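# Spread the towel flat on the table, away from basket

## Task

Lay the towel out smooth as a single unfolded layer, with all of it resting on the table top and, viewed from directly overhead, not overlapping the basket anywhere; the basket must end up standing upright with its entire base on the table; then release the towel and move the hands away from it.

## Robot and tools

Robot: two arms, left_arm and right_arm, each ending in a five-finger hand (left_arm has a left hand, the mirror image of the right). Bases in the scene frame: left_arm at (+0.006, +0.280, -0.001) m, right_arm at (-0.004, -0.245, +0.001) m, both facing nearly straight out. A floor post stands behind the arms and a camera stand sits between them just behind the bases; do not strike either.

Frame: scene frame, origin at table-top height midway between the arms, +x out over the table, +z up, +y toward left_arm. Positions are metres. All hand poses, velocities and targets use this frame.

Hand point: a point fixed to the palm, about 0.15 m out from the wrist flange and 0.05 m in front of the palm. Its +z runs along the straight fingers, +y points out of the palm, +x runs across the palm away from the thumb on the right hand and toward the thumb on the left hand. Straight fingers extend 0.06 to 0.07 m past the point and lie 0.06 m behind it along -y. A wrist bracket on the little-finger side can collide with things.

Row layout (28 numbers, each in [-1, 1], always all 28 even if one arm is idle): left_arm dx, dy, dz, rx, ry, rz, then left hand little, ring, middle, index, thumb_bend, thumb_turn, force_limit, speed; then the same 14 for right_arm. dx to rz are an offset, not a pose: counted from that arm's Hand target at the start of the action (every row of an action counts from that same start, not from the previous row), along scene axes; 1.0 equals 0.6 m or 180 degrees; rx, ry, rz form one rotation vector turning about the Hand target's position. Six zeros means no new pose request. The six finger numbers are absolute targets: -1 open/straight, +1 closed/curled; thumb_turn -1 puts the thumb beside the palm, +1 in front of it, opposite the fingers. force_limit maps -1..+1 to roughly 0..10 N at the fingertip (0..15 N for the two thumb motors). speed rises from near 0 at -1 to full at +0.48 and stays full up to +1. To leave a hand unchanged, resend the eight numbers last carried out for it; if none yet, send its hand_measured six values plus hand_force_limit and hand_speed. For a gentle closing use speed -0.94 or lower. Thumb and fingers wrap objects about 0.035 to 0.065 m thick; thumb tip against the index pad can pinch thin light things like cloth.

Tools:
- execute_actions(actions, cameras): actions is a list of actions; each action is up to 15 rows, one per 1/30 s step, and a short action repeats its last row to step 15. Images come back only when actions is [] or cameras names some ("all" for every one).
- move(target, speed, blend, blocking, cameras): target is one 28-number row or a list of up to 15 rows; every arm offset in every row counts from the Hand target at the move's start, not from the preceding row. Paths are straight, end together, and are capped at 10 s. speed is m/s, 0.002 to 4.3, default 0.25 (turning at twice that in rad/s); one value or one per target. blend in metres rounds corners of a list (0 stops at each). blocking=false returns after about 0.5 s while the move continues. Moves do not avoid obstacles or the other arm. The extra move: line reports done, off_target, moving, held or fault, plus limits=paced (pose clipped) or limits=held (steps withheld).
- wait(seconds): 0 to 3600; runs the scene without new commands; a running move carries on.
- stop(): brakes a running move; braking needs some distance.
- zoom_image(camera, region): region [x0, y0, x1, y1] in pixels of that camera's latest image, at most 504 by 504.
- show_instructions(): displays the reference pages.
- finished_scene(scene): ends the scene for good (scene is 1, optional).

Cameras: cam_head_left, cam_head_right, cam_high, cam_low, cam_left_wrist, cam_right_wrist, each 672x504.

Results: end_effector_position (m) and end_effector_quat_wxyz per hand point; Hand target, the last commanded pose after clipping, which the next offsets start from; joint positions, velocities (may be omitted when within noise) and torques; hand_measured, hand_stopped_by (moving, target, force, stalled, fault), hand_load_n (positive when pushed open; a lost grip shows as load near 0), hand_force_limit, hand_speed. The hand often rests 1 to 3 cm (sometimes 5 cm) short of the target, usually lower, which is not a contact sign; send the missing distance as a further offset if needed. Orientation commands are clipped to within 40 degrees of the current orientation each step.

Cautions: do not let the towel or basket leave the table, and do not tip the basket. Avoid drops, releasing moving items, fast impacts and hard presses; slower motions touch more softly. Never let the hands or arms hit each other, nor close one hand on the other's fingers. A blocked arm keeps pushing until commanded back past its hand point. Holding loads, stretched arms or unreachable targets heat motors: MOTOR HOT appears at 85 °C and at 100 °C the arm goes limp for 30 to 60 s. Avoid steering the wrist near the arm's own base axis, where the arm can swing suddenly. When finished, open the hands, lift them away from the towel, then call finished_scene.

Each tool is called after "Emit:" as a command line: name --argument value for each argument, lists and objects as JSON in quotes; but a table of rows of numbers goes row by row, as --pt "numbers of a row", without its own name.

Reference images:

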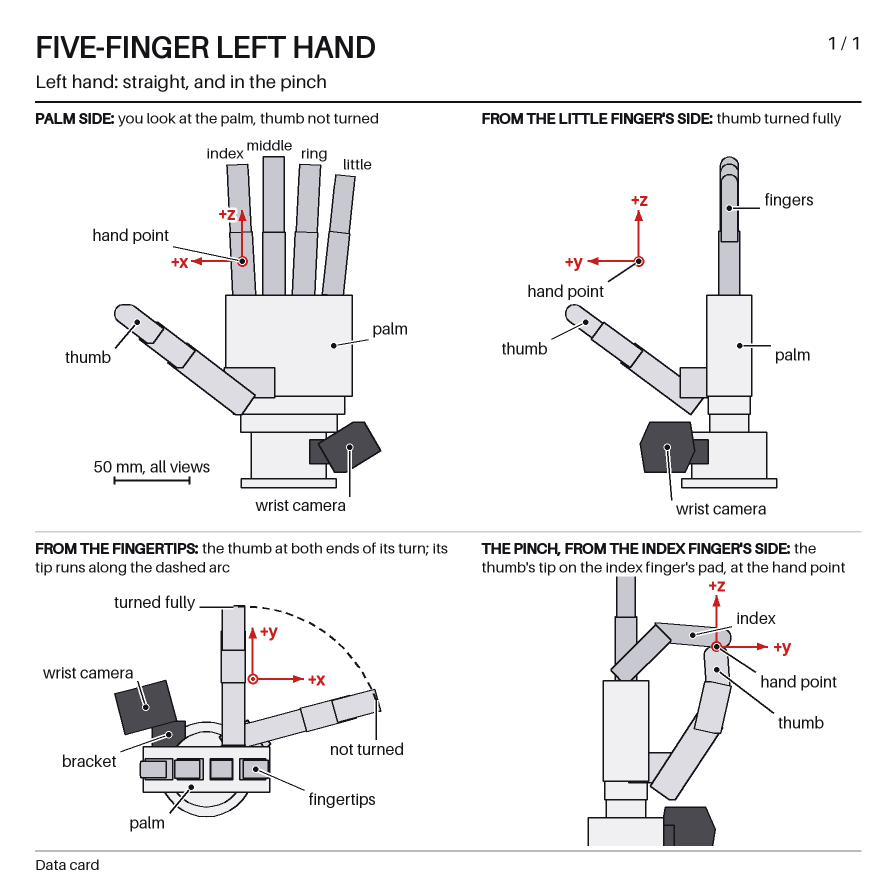

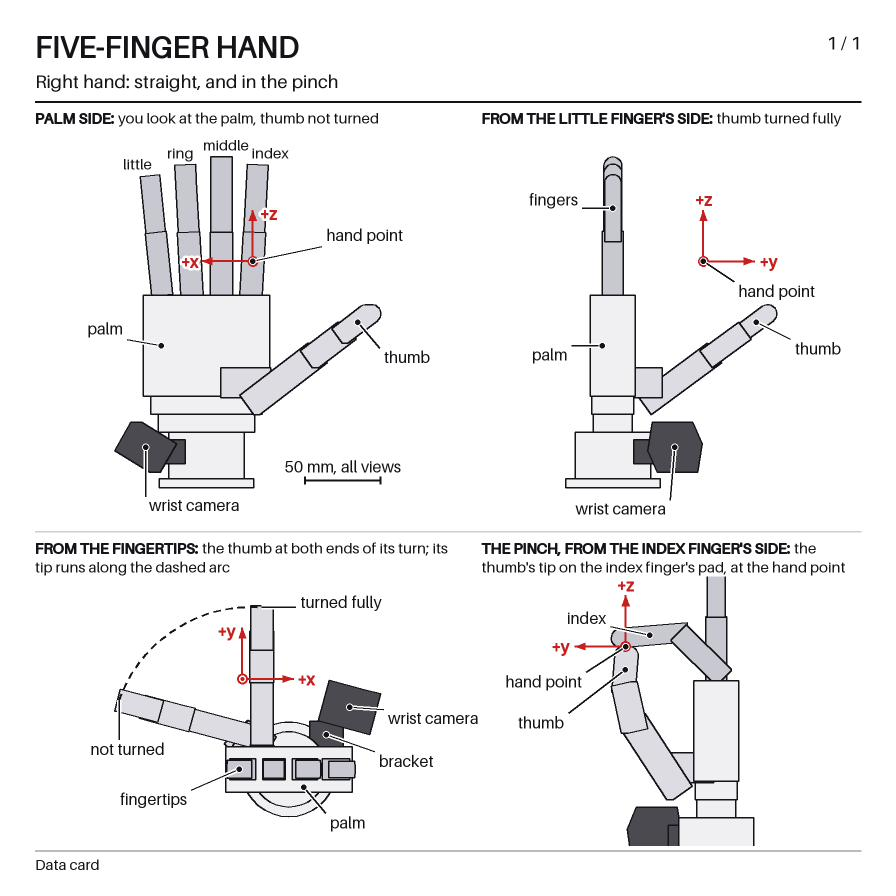

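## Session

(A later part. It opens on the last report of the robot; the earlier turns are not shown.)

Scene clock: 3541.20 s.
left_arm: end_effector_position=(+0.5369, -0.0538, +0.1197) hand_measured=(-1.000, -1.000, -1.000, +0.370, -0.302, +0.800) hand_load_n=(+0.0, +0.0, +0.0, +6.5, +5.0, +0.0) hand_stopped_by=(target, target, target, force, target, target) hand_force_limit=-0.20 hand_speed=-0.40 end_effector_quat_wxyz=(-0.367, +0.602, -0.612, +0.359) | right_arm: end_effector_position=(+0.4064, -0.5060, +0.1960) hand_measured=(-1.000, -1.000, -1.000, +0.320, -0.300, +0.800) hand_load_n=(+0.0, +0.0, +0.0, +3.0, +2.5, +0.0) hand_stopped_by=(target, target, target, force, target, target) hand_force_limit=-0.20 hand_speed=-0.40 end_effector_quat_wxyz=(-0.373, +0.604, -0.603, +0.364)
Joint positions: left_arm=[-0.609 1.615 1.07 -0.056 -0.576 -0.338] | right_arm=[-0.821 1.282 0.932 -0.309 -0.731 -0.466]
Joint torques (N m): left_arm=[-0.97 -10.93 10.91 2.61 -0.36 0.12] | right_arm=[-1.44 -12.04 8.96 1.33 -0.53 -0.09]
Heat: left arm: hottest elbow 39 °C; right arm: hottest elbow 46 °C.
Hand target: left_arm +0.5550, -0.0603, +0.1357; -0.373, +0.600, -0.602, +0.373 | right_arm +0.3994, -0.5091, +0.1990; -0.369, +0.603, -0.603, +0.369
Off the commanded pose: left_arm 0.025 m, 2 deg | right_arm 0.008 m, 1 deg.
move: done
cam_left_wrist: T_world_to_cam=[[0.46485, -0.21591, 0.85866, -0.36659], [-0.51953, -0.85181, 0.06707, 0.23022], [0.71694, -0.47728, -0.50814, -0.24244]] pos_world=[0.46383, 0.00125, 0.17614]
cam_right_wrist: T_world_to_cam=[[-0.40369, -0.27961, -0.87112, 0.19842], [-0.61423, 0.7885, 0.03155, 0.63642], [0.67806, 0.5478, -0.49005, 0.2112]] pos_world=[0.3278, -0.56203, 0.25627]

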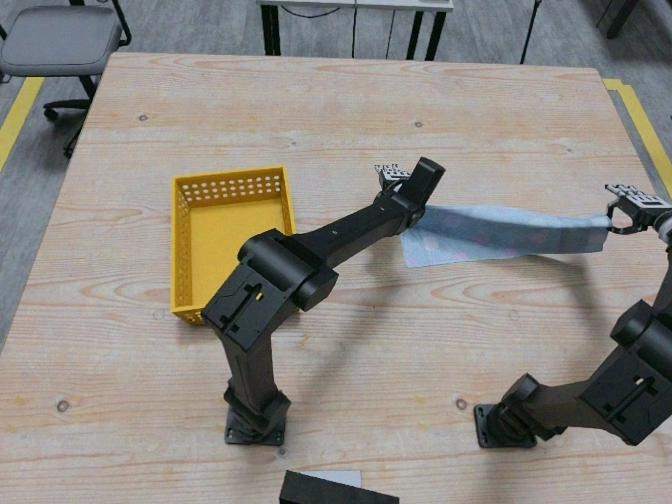

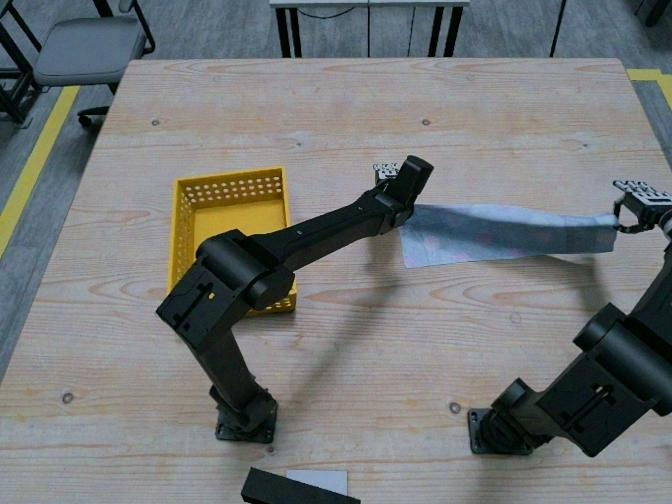

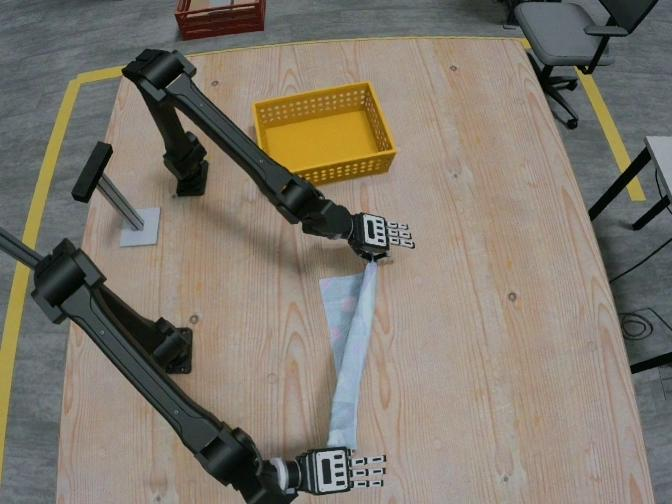

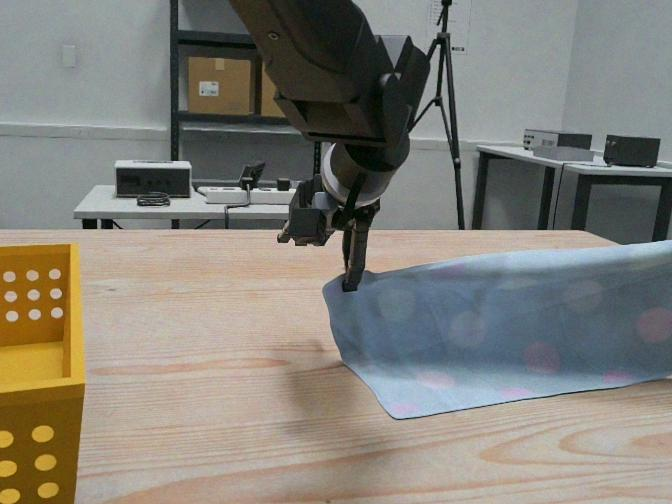

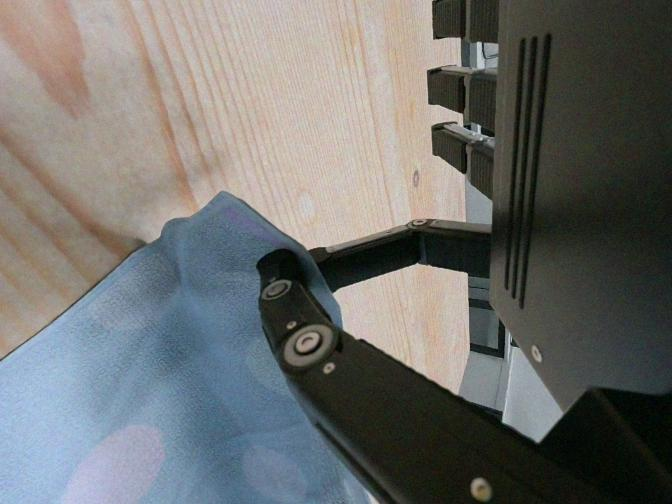

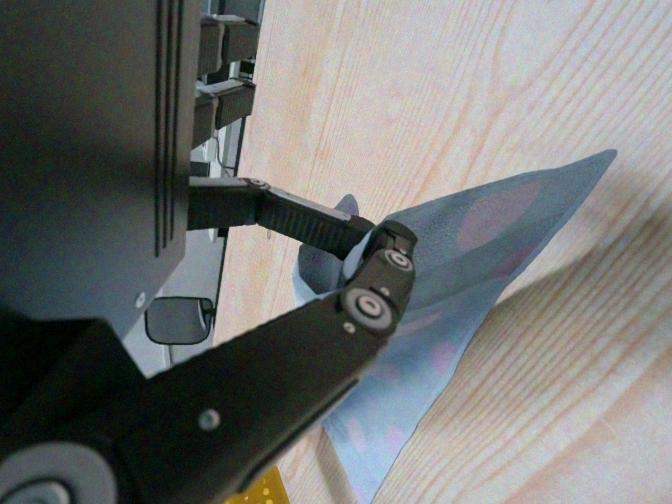

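Emit:
move --pt "0 0 0 0 0 0 -1 -1 -1 0.5 -0.3 0.8 -0.2 -0.4 0.001 -0.01 -0.04 0 0 0 -1 -1 -1 0.5 -0.3 0.8 -0.2 -0.4" --pt "0 0 0 0 0 0 -1 -1 -1 0.5 -0.3 0.8 -0.2 -0.4 0.101 -0.018 -0.057 0 0 0 -1 -1 -1 0.5 -0.3 0.8 -0.2 -0.4" --pt "0.05 -0.008 -0.026 0 0 0 -1 -1 -1 0.5 -0.3 0.8 -0.2 -0.4 0.201 -0.035 -0.115 0 0 0 -1 -1 -1 0.5 -0.3 0.8 -0.2 -0.4" --pt "0.092 -0.0245 -0.076 0 0 0 -1 -1 -1 0.5 -0.3 0.8 -0.2 -0.4 0.284 -0.043 -0.173 0 0 0 -1 -1 -1 0.5 -0.3 0.8 -0.2 -0.4" --speed 0.06 --blend 0.02 --cameras '["all"]'

Scene clock: 3561.90 s.
left_arm: end_effector_position=(+0.5918, -0.0686, +0.0781) hand_measured=(-1.000, -1.000, -1.000, +0.370, -0.302, +0.800) hand_load_n=(+0.0, +0.0, +0.0, +7.0, +5.0, -0.5) hand_stopped_by=(target, target, target, force, target, target) hand_force_limit=-0.20 hand_speed=-0.40 end_effector_quat_wxyz=(-0.368, +0.603, -0.611, +0.359) | right_arm: end_effector_position=(+0.5431, -0.5230, +0.0723) hand_measured=(-1.000, -1.000, -1.000, +0.320, -0.300, +0.800) hand_load_n=(+0.0, +0.0, +0.0, +3.0, +2.0, -0.5) hand_stopped_by=(target, target, target, force, target, target) hand_force_limit=-0.20 hand_speed=-0.40 end_effector_quat_wxyz=(-0.362, +0.605, -0.621, +0.342)
Joint positions: left_arm=[-0.569 1.796 1.183 0.028 -0.546 -0.313] | right_arm=[-0.638 1.735 1.091 0.006 -0.563 -0.337]
Joint torques (N m): left_arm=[-0.97 -12.69 10.52 2.73 -0.18 0.11] | right_arm=[0.44 -15.27 12.52 2.89 -0.38 0.11]
Heat: left arm: hottest elbow 39 °C; right arm: hottest elbow 45 °C.
Hand target: left_arm +0.6102, -0.0750, +0.0899; -0.373, +0.600, -0.602, +0.373 | right_arm +0.5697, -0.5349, +0.0950; -0.368, +0.603, -0.603, +0.369
Off the commanded pose: left_arm 0.023 m, 2 deg | right_arm 0.037 m, 4 deg.
move: off_target (left_arm, right_arm); blend cut to 0.0124 m at target 1
cam_left_wrist: T_world_to_cam=[[0.46343, -0.21419, 0.85986, -0.35865], [-0.51709, -0.85337, 0.06612, 0.24748], [0.71962, -0.47527, -0.50623, -0.31165]] pos_world=[0.51845, -0.01374, 0.13426]
cam_right_wrist: T_world_to_cam=[[-0.45381, -0.25315, -0.85438, 0.18095], [-0.60132, 0.79458, 0.08396, 0.73011], [0.65762, 0.55186, -0.51282, 0.08214]] pos_world=[0.46713, -0.57965, 0.13542]

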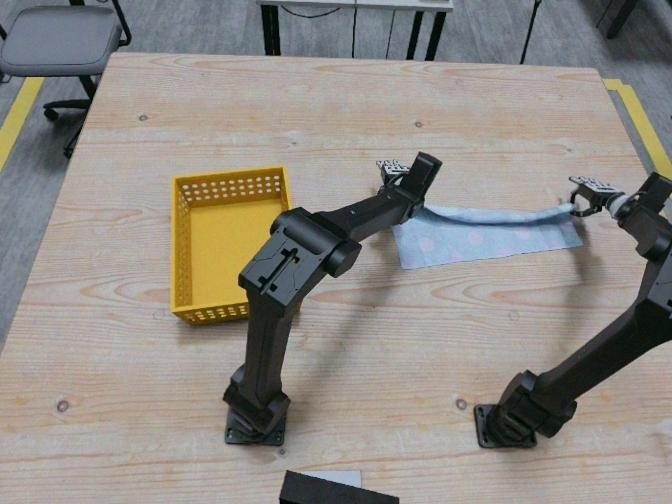

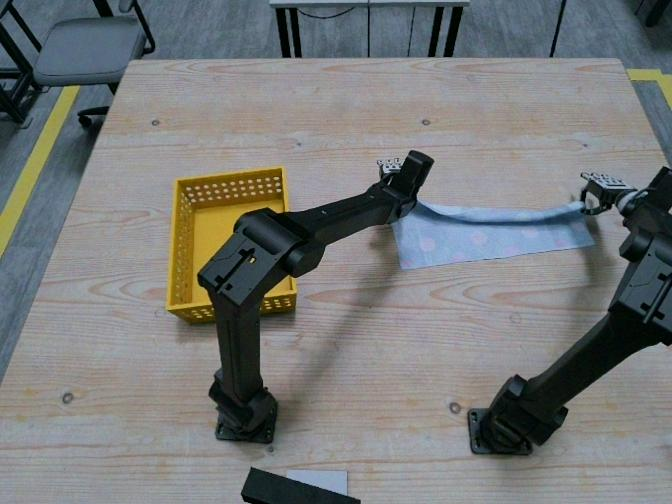

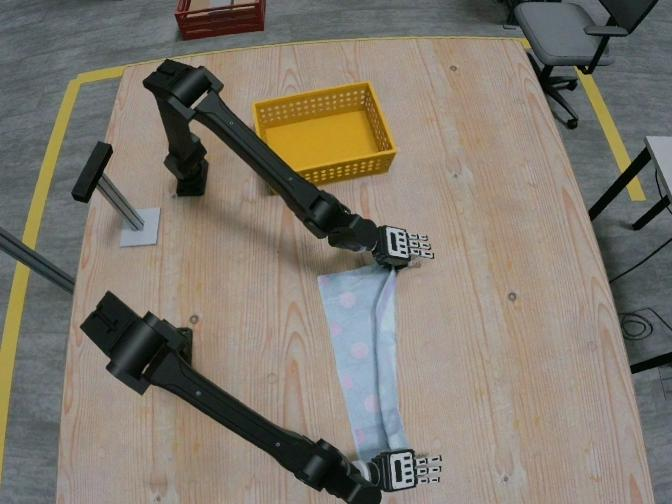

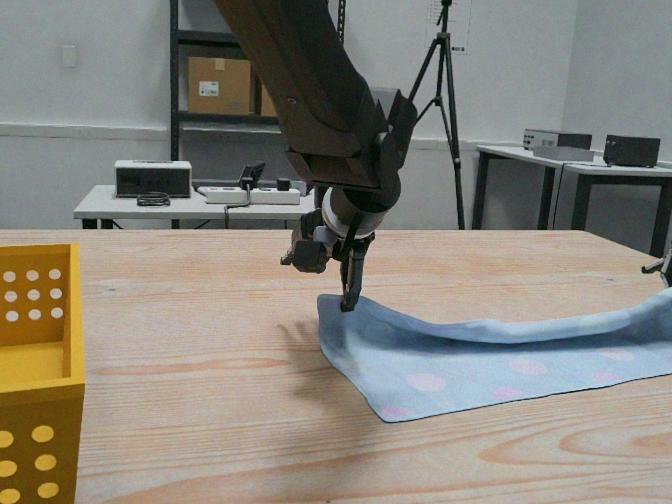

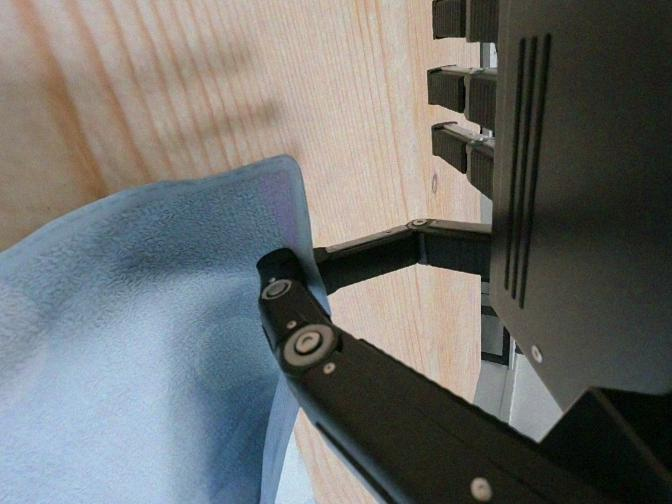

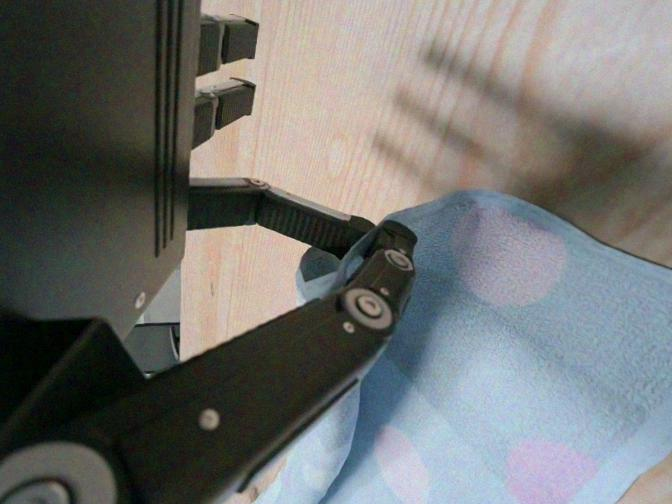

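Emit:
move --pt "0.02 0.01 -0.02 0 0 0 -1 -1 -1 0.5 -0.3 0.8 -0.2 -0.4 0.07 0 -0.015 0 0 0 -1 -1 -1 0.5 -0.3 0.8 -0.2 -0.4" --pt "0.04 0.025 -0.055 0 0 0 -1 -1 -1 0.5 -0.3 0.8 -0.2 -0.4 0.115 0 -0.045 0 0 0 -1 -1 -1 0.5 -0.3 0.8 -0.2 -0.4" --speed 0.05 --blend 0.02 --cameras '["all"]'

Scene clock: 3585.00 s.
left_arm: end_effector_position=(+0.6148, -0.0557, +0.0458) hand_measured=(-1.000, -1.000, -1.000, +0.370, -0.302, +0.800) hand_load_n=(+0.0, +0.0, +0.0, +7.0, +5.5, -0.5) hand_stopped_by=(target, target, target, force, target, target) hand_force_limit=-0.20 hand_speed=-0.40 end_effector_quat_wxyz=(-0.366, +0.603, -0.611, +0.360) | right_arm: end_effector_position=(+0.6107, -0.5245, +0.0452) hand_measured=(-1.000, -1.000, -1.000, +0.320, -0.300, +0.800) hand_load_n=(+0.0, +0.0, +0.0, +3.0, +2.5, +0.0) hand_stopped_by=(target, target, target, force, target, target) hand_force_limit=-0.20 hand_speed=-0.40 end_effector_quat_wxyz=(-0.360, +0.606, -0.621, +0.342)
Joint positions: left_arm=[-0.525 1.872 1.192 0.109 -0.506 -0.288] | right_arm=[-0.567 1.898 1.247 0.033 -0.505 -0.292]
Joint torques (N m): left_arm=[-0.91 -13.33 10.26 2.76 -0.22 0.13] | right_arm=[0.62 -17.61 12.55 2.99 -0.32 0.09]
Heat: left arm: hottest elbow 40 °C; right arm: hottest elbow 43 °C.
Hand target: left_arm +0.6343, -0.0599, +0.0570; -0.373, +0.600, -0.601, +0.373 | right_arm +0.6386, -0.5350, +0.0680; -0.368, +0.603, -0.603, +0.369
Off the commanded pose: left_arm 0.023 m, 2 deg | right_arm 0.038 m, 4 deg.
move: off_target (left_arm, right_arm); blend cut to 0.0162 m at target 1
cam_left_wrist: T_world_to_cam=[[0.46452, -0.21138, 0.85996, -0.33929], [-0.51812, -0.85241, 0.07034, 0.27308], [0.71818, -0.47824, -0.50548, -0.33772]] pos_world=[0.54164, -0.00046, 0.10186]
cam_right_wrist: T_world_to_cam=[[-0.45709, -0.25485, -0.85213, 0.18912], [-0.60147, 0.79435, 0.08507, 0.77412], [0.65521, 0.55142, -0.51638, 0.02599]] pos_world=[0.53503, -0.58105, 0.10872]

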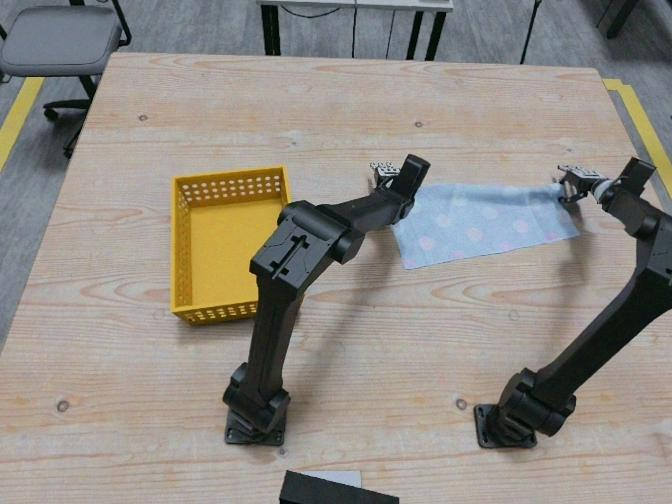

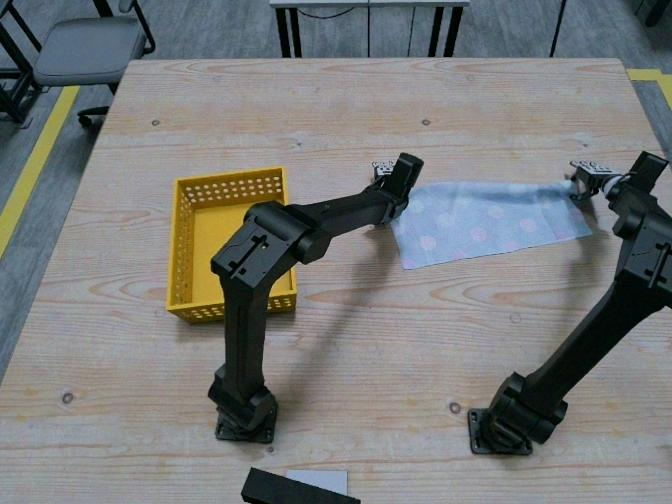

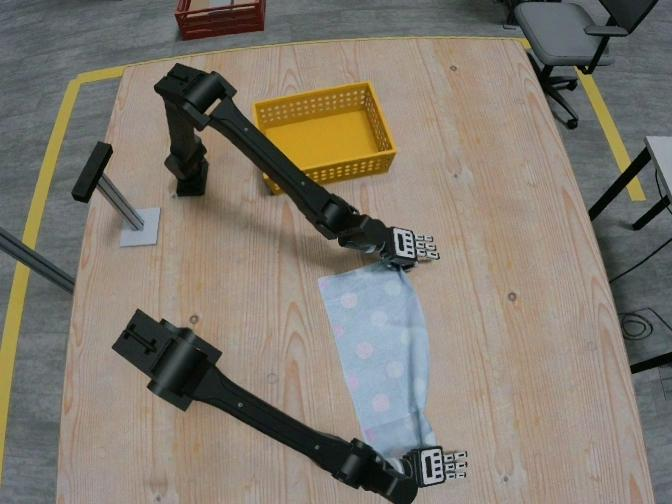

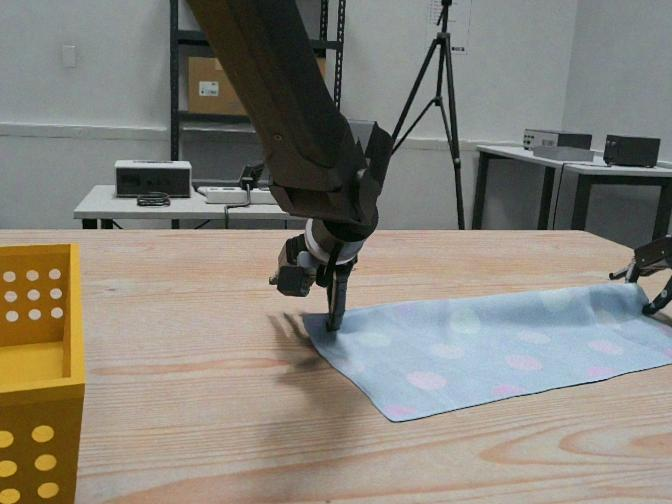

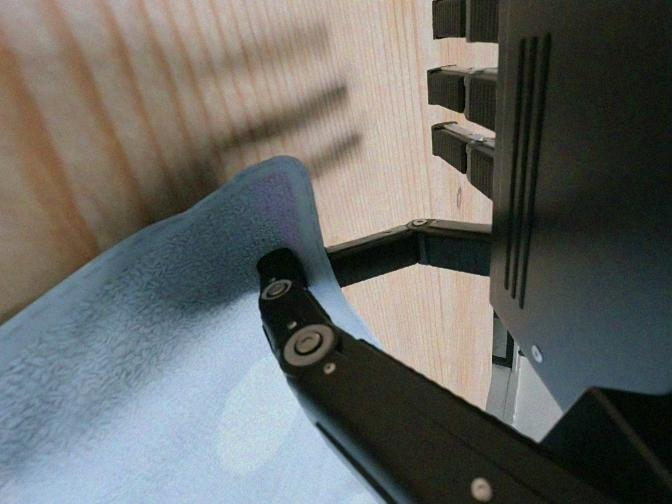

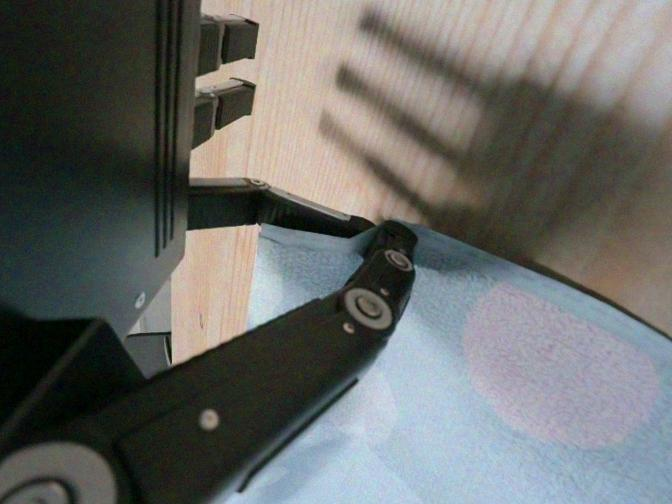

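Emit:
zoom_image --camera "cam_high" --region '[300, 220, 480, 504]'

Emit:
zoom_image --camera "cam_head_left" --region '[370, 140, 610, 290]'

Emit:
zoom_image --camera "cam_low" --region '[272, 230, 672, 430]'

Emit:
zoom_image --camera "cam_right_wrist" --region '[170, 150, 572, 504]'

Scaled by 1.775 from the camera's image (finer frame: 960x720).

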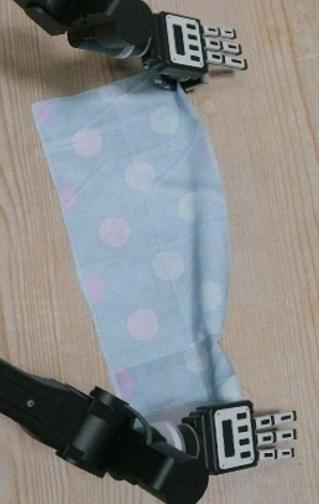

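Scaled by 2.100 from the camera's image (finer frame: 960x720).

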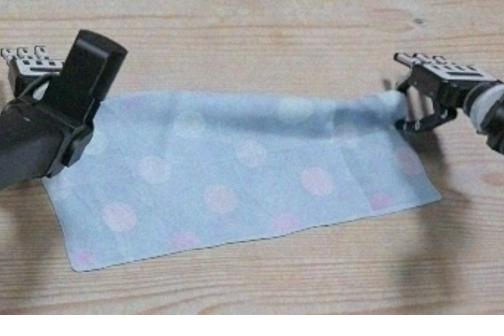

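Scaled by 1.260 from the camera's image (finer frame: 960x720).

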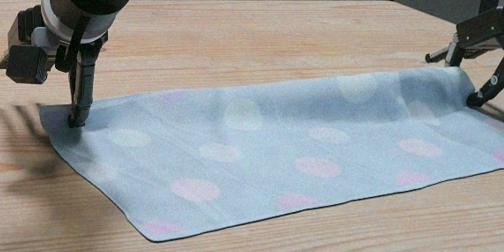

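Scaled by 1.254 from the camera's image (finer frame: 960x720).

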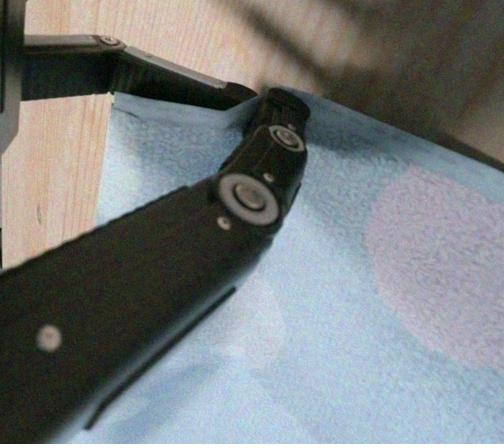

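Emit:
move --target '[0,0,0,0,0,0,-1,-1,-1,-0.2,-0.3,0.8,-0.2,-0.7,0,0,0,0,0,0,-1,-1,-1,-0.2,-0.3,0.8,-0.2,-0.7]' --speed 0.05 --cameras '["all"]'

Scene clock: 3604.63 s.
left_arm: end_effector_position=(+0.6150, -0.0551, +0.0457) hand_measured=(-1.000, -1.000, -1.000, -0.200, -0.300, +0.800) hand_load_n=(+0.0, +0.0, +0.0, -0.5, +0.0, +0.0) hand_stopped_by=(target, target, target, target, target, target) hand_force_limit=-0.20 hand_speed=-0.70 end_effector_quat_wxyz=(-0.366, +0.603, -0.611, +0.359) | right_arm: end_effector_position=(+0.6107, -0.5246, +0.0451) hand_measured=(-1.000, -1.000, -1.000, -0.200, -0.300, +0.800) hand_load_n=(+0.0, -0.5, +0.0, +0.0, +0.0, +0.0) hand_stopped_by=(target, target, target, target, target, target) hand_force_limit=-0.20 hand_speed=-0.70 end_effector_quat_wxyz=(-0.360, +0.606, -0.622, +0.342)
Joint positions: left_arm=[-0.524 1.872 1.192 0.109 -0.506 -0.286] | right_arm=[-0.567 1.898 1.247 0.033 -0.504 -0.292]
Joint torques (N m): left_arm=[-0.97 -13.33 10.21 2.76 -0.22 0.12] | right_arm=[0.32 -17.2 12.57 3 -0.34 0.08]
Heat: left arm: hottest elbow 40 °C; right arm: hottest elbow 43 °C.
Hand target: left_arm +0.6343, -0.0600, +0.0570; -0.373, +0.600, -0.602, +0.373 | right_arm +0.6386, -0.5350, +0.0680; -0.368, +0.603, -0.603, +0.369
Off the commanded pose: left_arm 0.023 m, 2 deg | right_arm 0.038 m, 4 deg.
move: done
cam_left_wrist: T_world_to_cam=[[0.46455, -0.21244, 0.85969, -0.33928], [-0.51806, -0.85253, 0.06927, 0.27361], [0.7182, -0.47755, -0.5061, -0.33762]] pos_world=[0.54184, -0.00005, 0.10185]
cam_right_wrist: T_world_to_cam=[[-0.45749, -0.25455, -0.852, 0.18943], [-0.60086, 0.79481, 0.08518, 0.77406], [0.65549, 0.5509, -0.51656, 0.02567]] pos_world=[0.53493, -0.58115, 0.10872]

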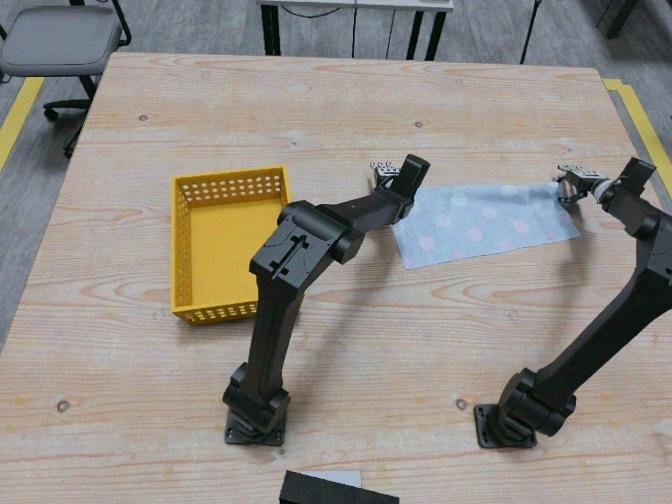

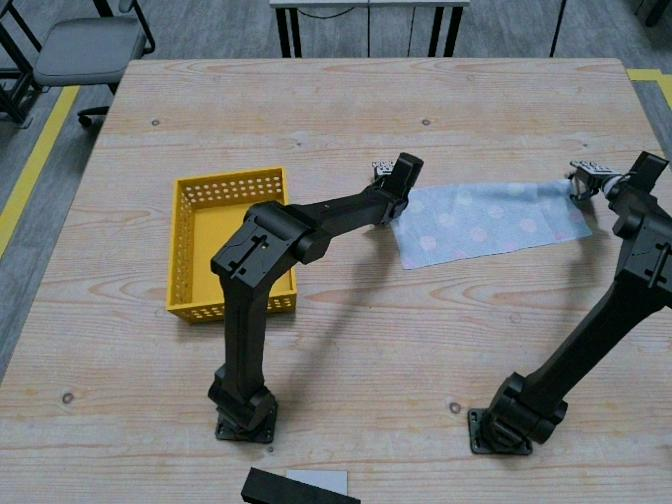

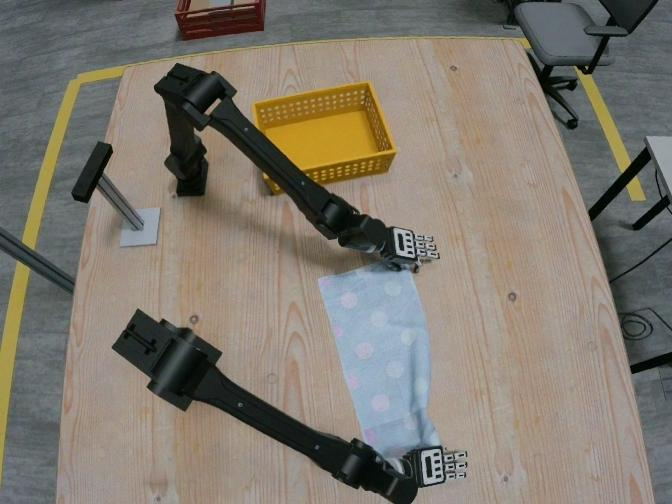

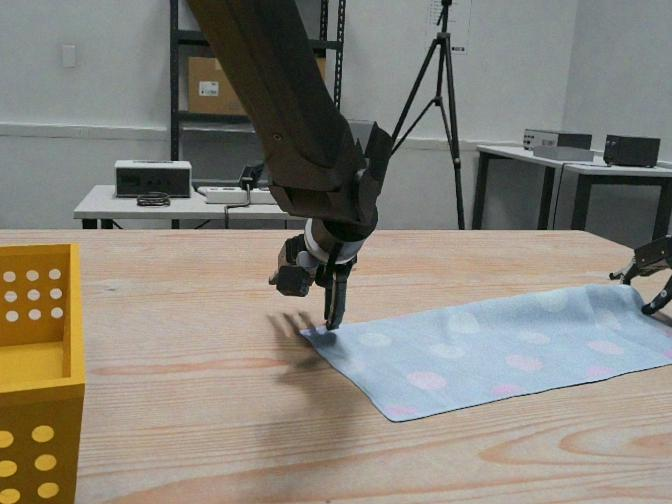

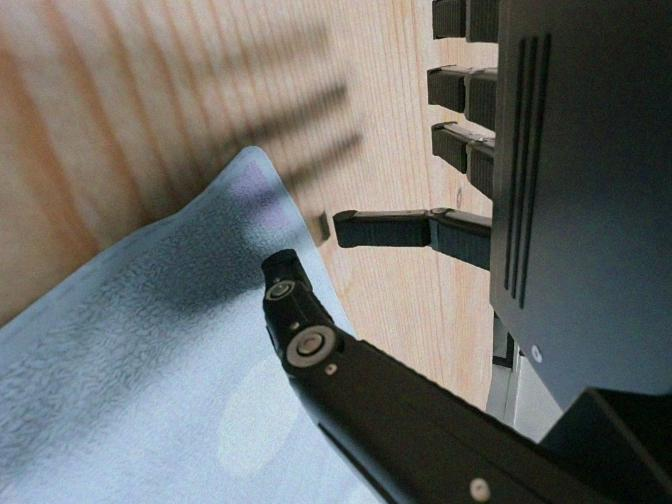

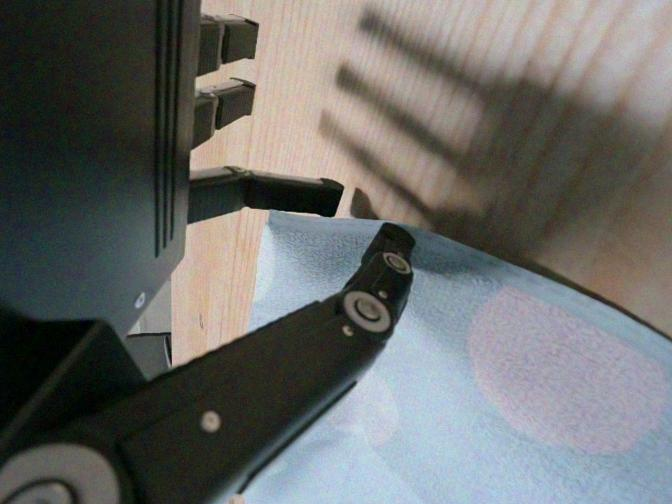

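Emit:
move --pt "0 0 0 0 0 0 -1 -1 -1 -1 -0.3 0.8 -0.2 -0.6 0 0 0 0 0 0 -1 -1 -1 -1 -0.3 0.8 -0.2 -0.6" --pt "-0.01 0 0.2 0 0 0 -1 -1 -1 -1 -0.3 0.8 -0.2 -0.6 -0.01 0 0.2 0 0 0 -1 -1 -1 -1 -0.3 0.8 -0.2 -0.6" --speed 0.08 --cameras '["all"]'

Scene clock: 3613.30 s.
left_arm: end_effector_position=(+0.6166, -0.0560, +0.1530) hand_measured=(-1.000, -1.000, -1.000, -1.000, -0.300, +0.800) hand_load_n=(+0.0, +0.0, +0.0, +0.0, +0.0, +0.0) hand_stopped_by=(target, target, target, target, target, target) hand_force_limit=-0.20 hand_speed=-0.60 end_effector_quat_wxyz=(-0.367, +0.603, -0.610, +0.360) | right_arm: end_effector_position=(+0.6158, -0.5279, +0.1483) hand_measured=(-1.000, -1.000, -1.000, -1.000, -0.300, +0.800) hand_load_n=(-0.5, +0.0, +0.0, -0.5, +0.5, +0.0) hand_stopped_by=(target, target, target, target, target, target) hand_force_limit=-0.20 hand_speed=-0.60 end_effector_quat_wxyz=(-0.361, +0.606, -0.620, +0.345)
Joint positions: left_arm=[-0.524 1.728 1.31 -0.15 -0.507 -0.286] | right_arm=[-0.567 1.775 1.372 -0.209 -0.504 -0.292]
Joint torques (N m): left_arm=[-1.38 -14.45 11.41 1.68 -0.36 0.09] | right_arm=[-0.03 -19.02 13.87 1.33 -0.5 0.04]
Heat: left arm: hottest elbow 40 °C; right arm: hottest elbow 43 °C.
Hand target: left_arm +0.6282, -0.0600, +0.1770; -0.373, +0.600, -0.602, +0.373 | right_arm +0.6326, -0.5350, +0.1881; -0.368, +0.603, -0.603, +0.369
Off the commanded pose: left_arm 0.027 m, 2 deg | right_arm 0.044 m, 4 deg.
move: off_target (left_arm, right_arm)
cam_left_wrist: T_world_to_cam=[[0.46258, -0.21161, 0.86096, -0.4313], [-0.51783, -0.85273, 0.06864, 0.26625], [0.71964, -0.47758, -0.50403, -0.28607]] pos_world=[0.54325, -0.00085, 0.20887]
cam_right_wrist: T_world_to_cam=[[-0.45245, -0.2577, -0.85374, 0.27442], [-0.60156, 0.79492, 0.07886, 0.77234], [0.65834, 0.54926, -0.51469, 0.0745]] pos_world=[0.53973, -0.58415, 0.21172]

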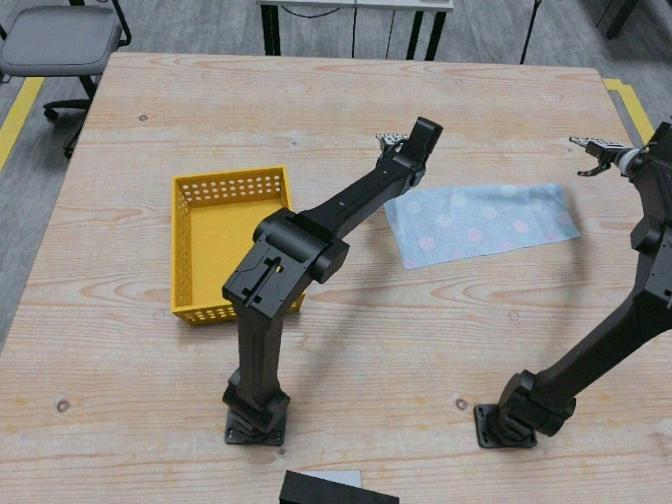

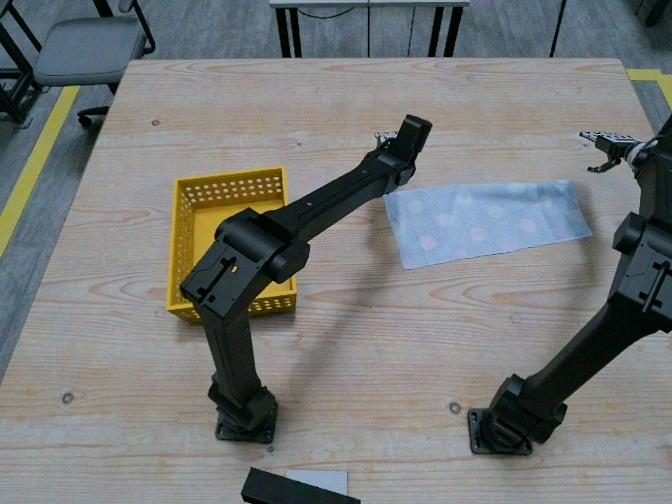

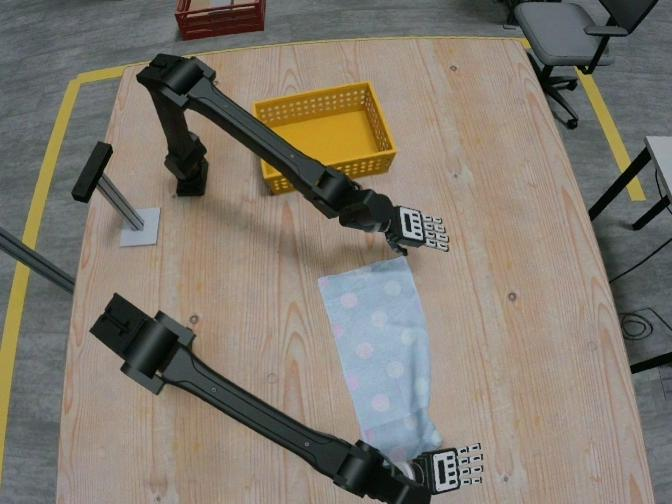

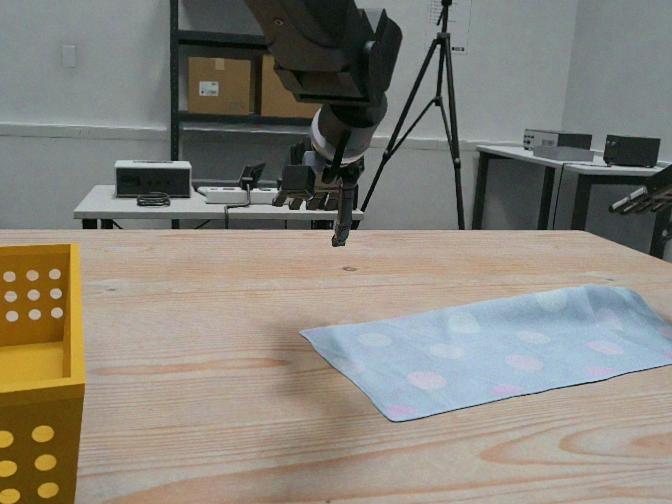

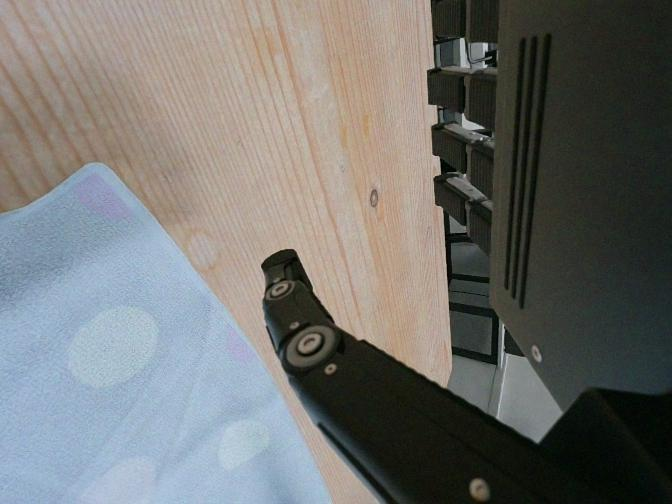

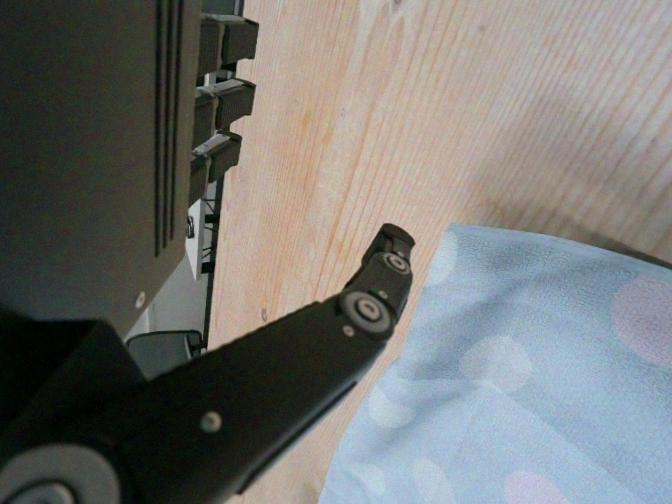

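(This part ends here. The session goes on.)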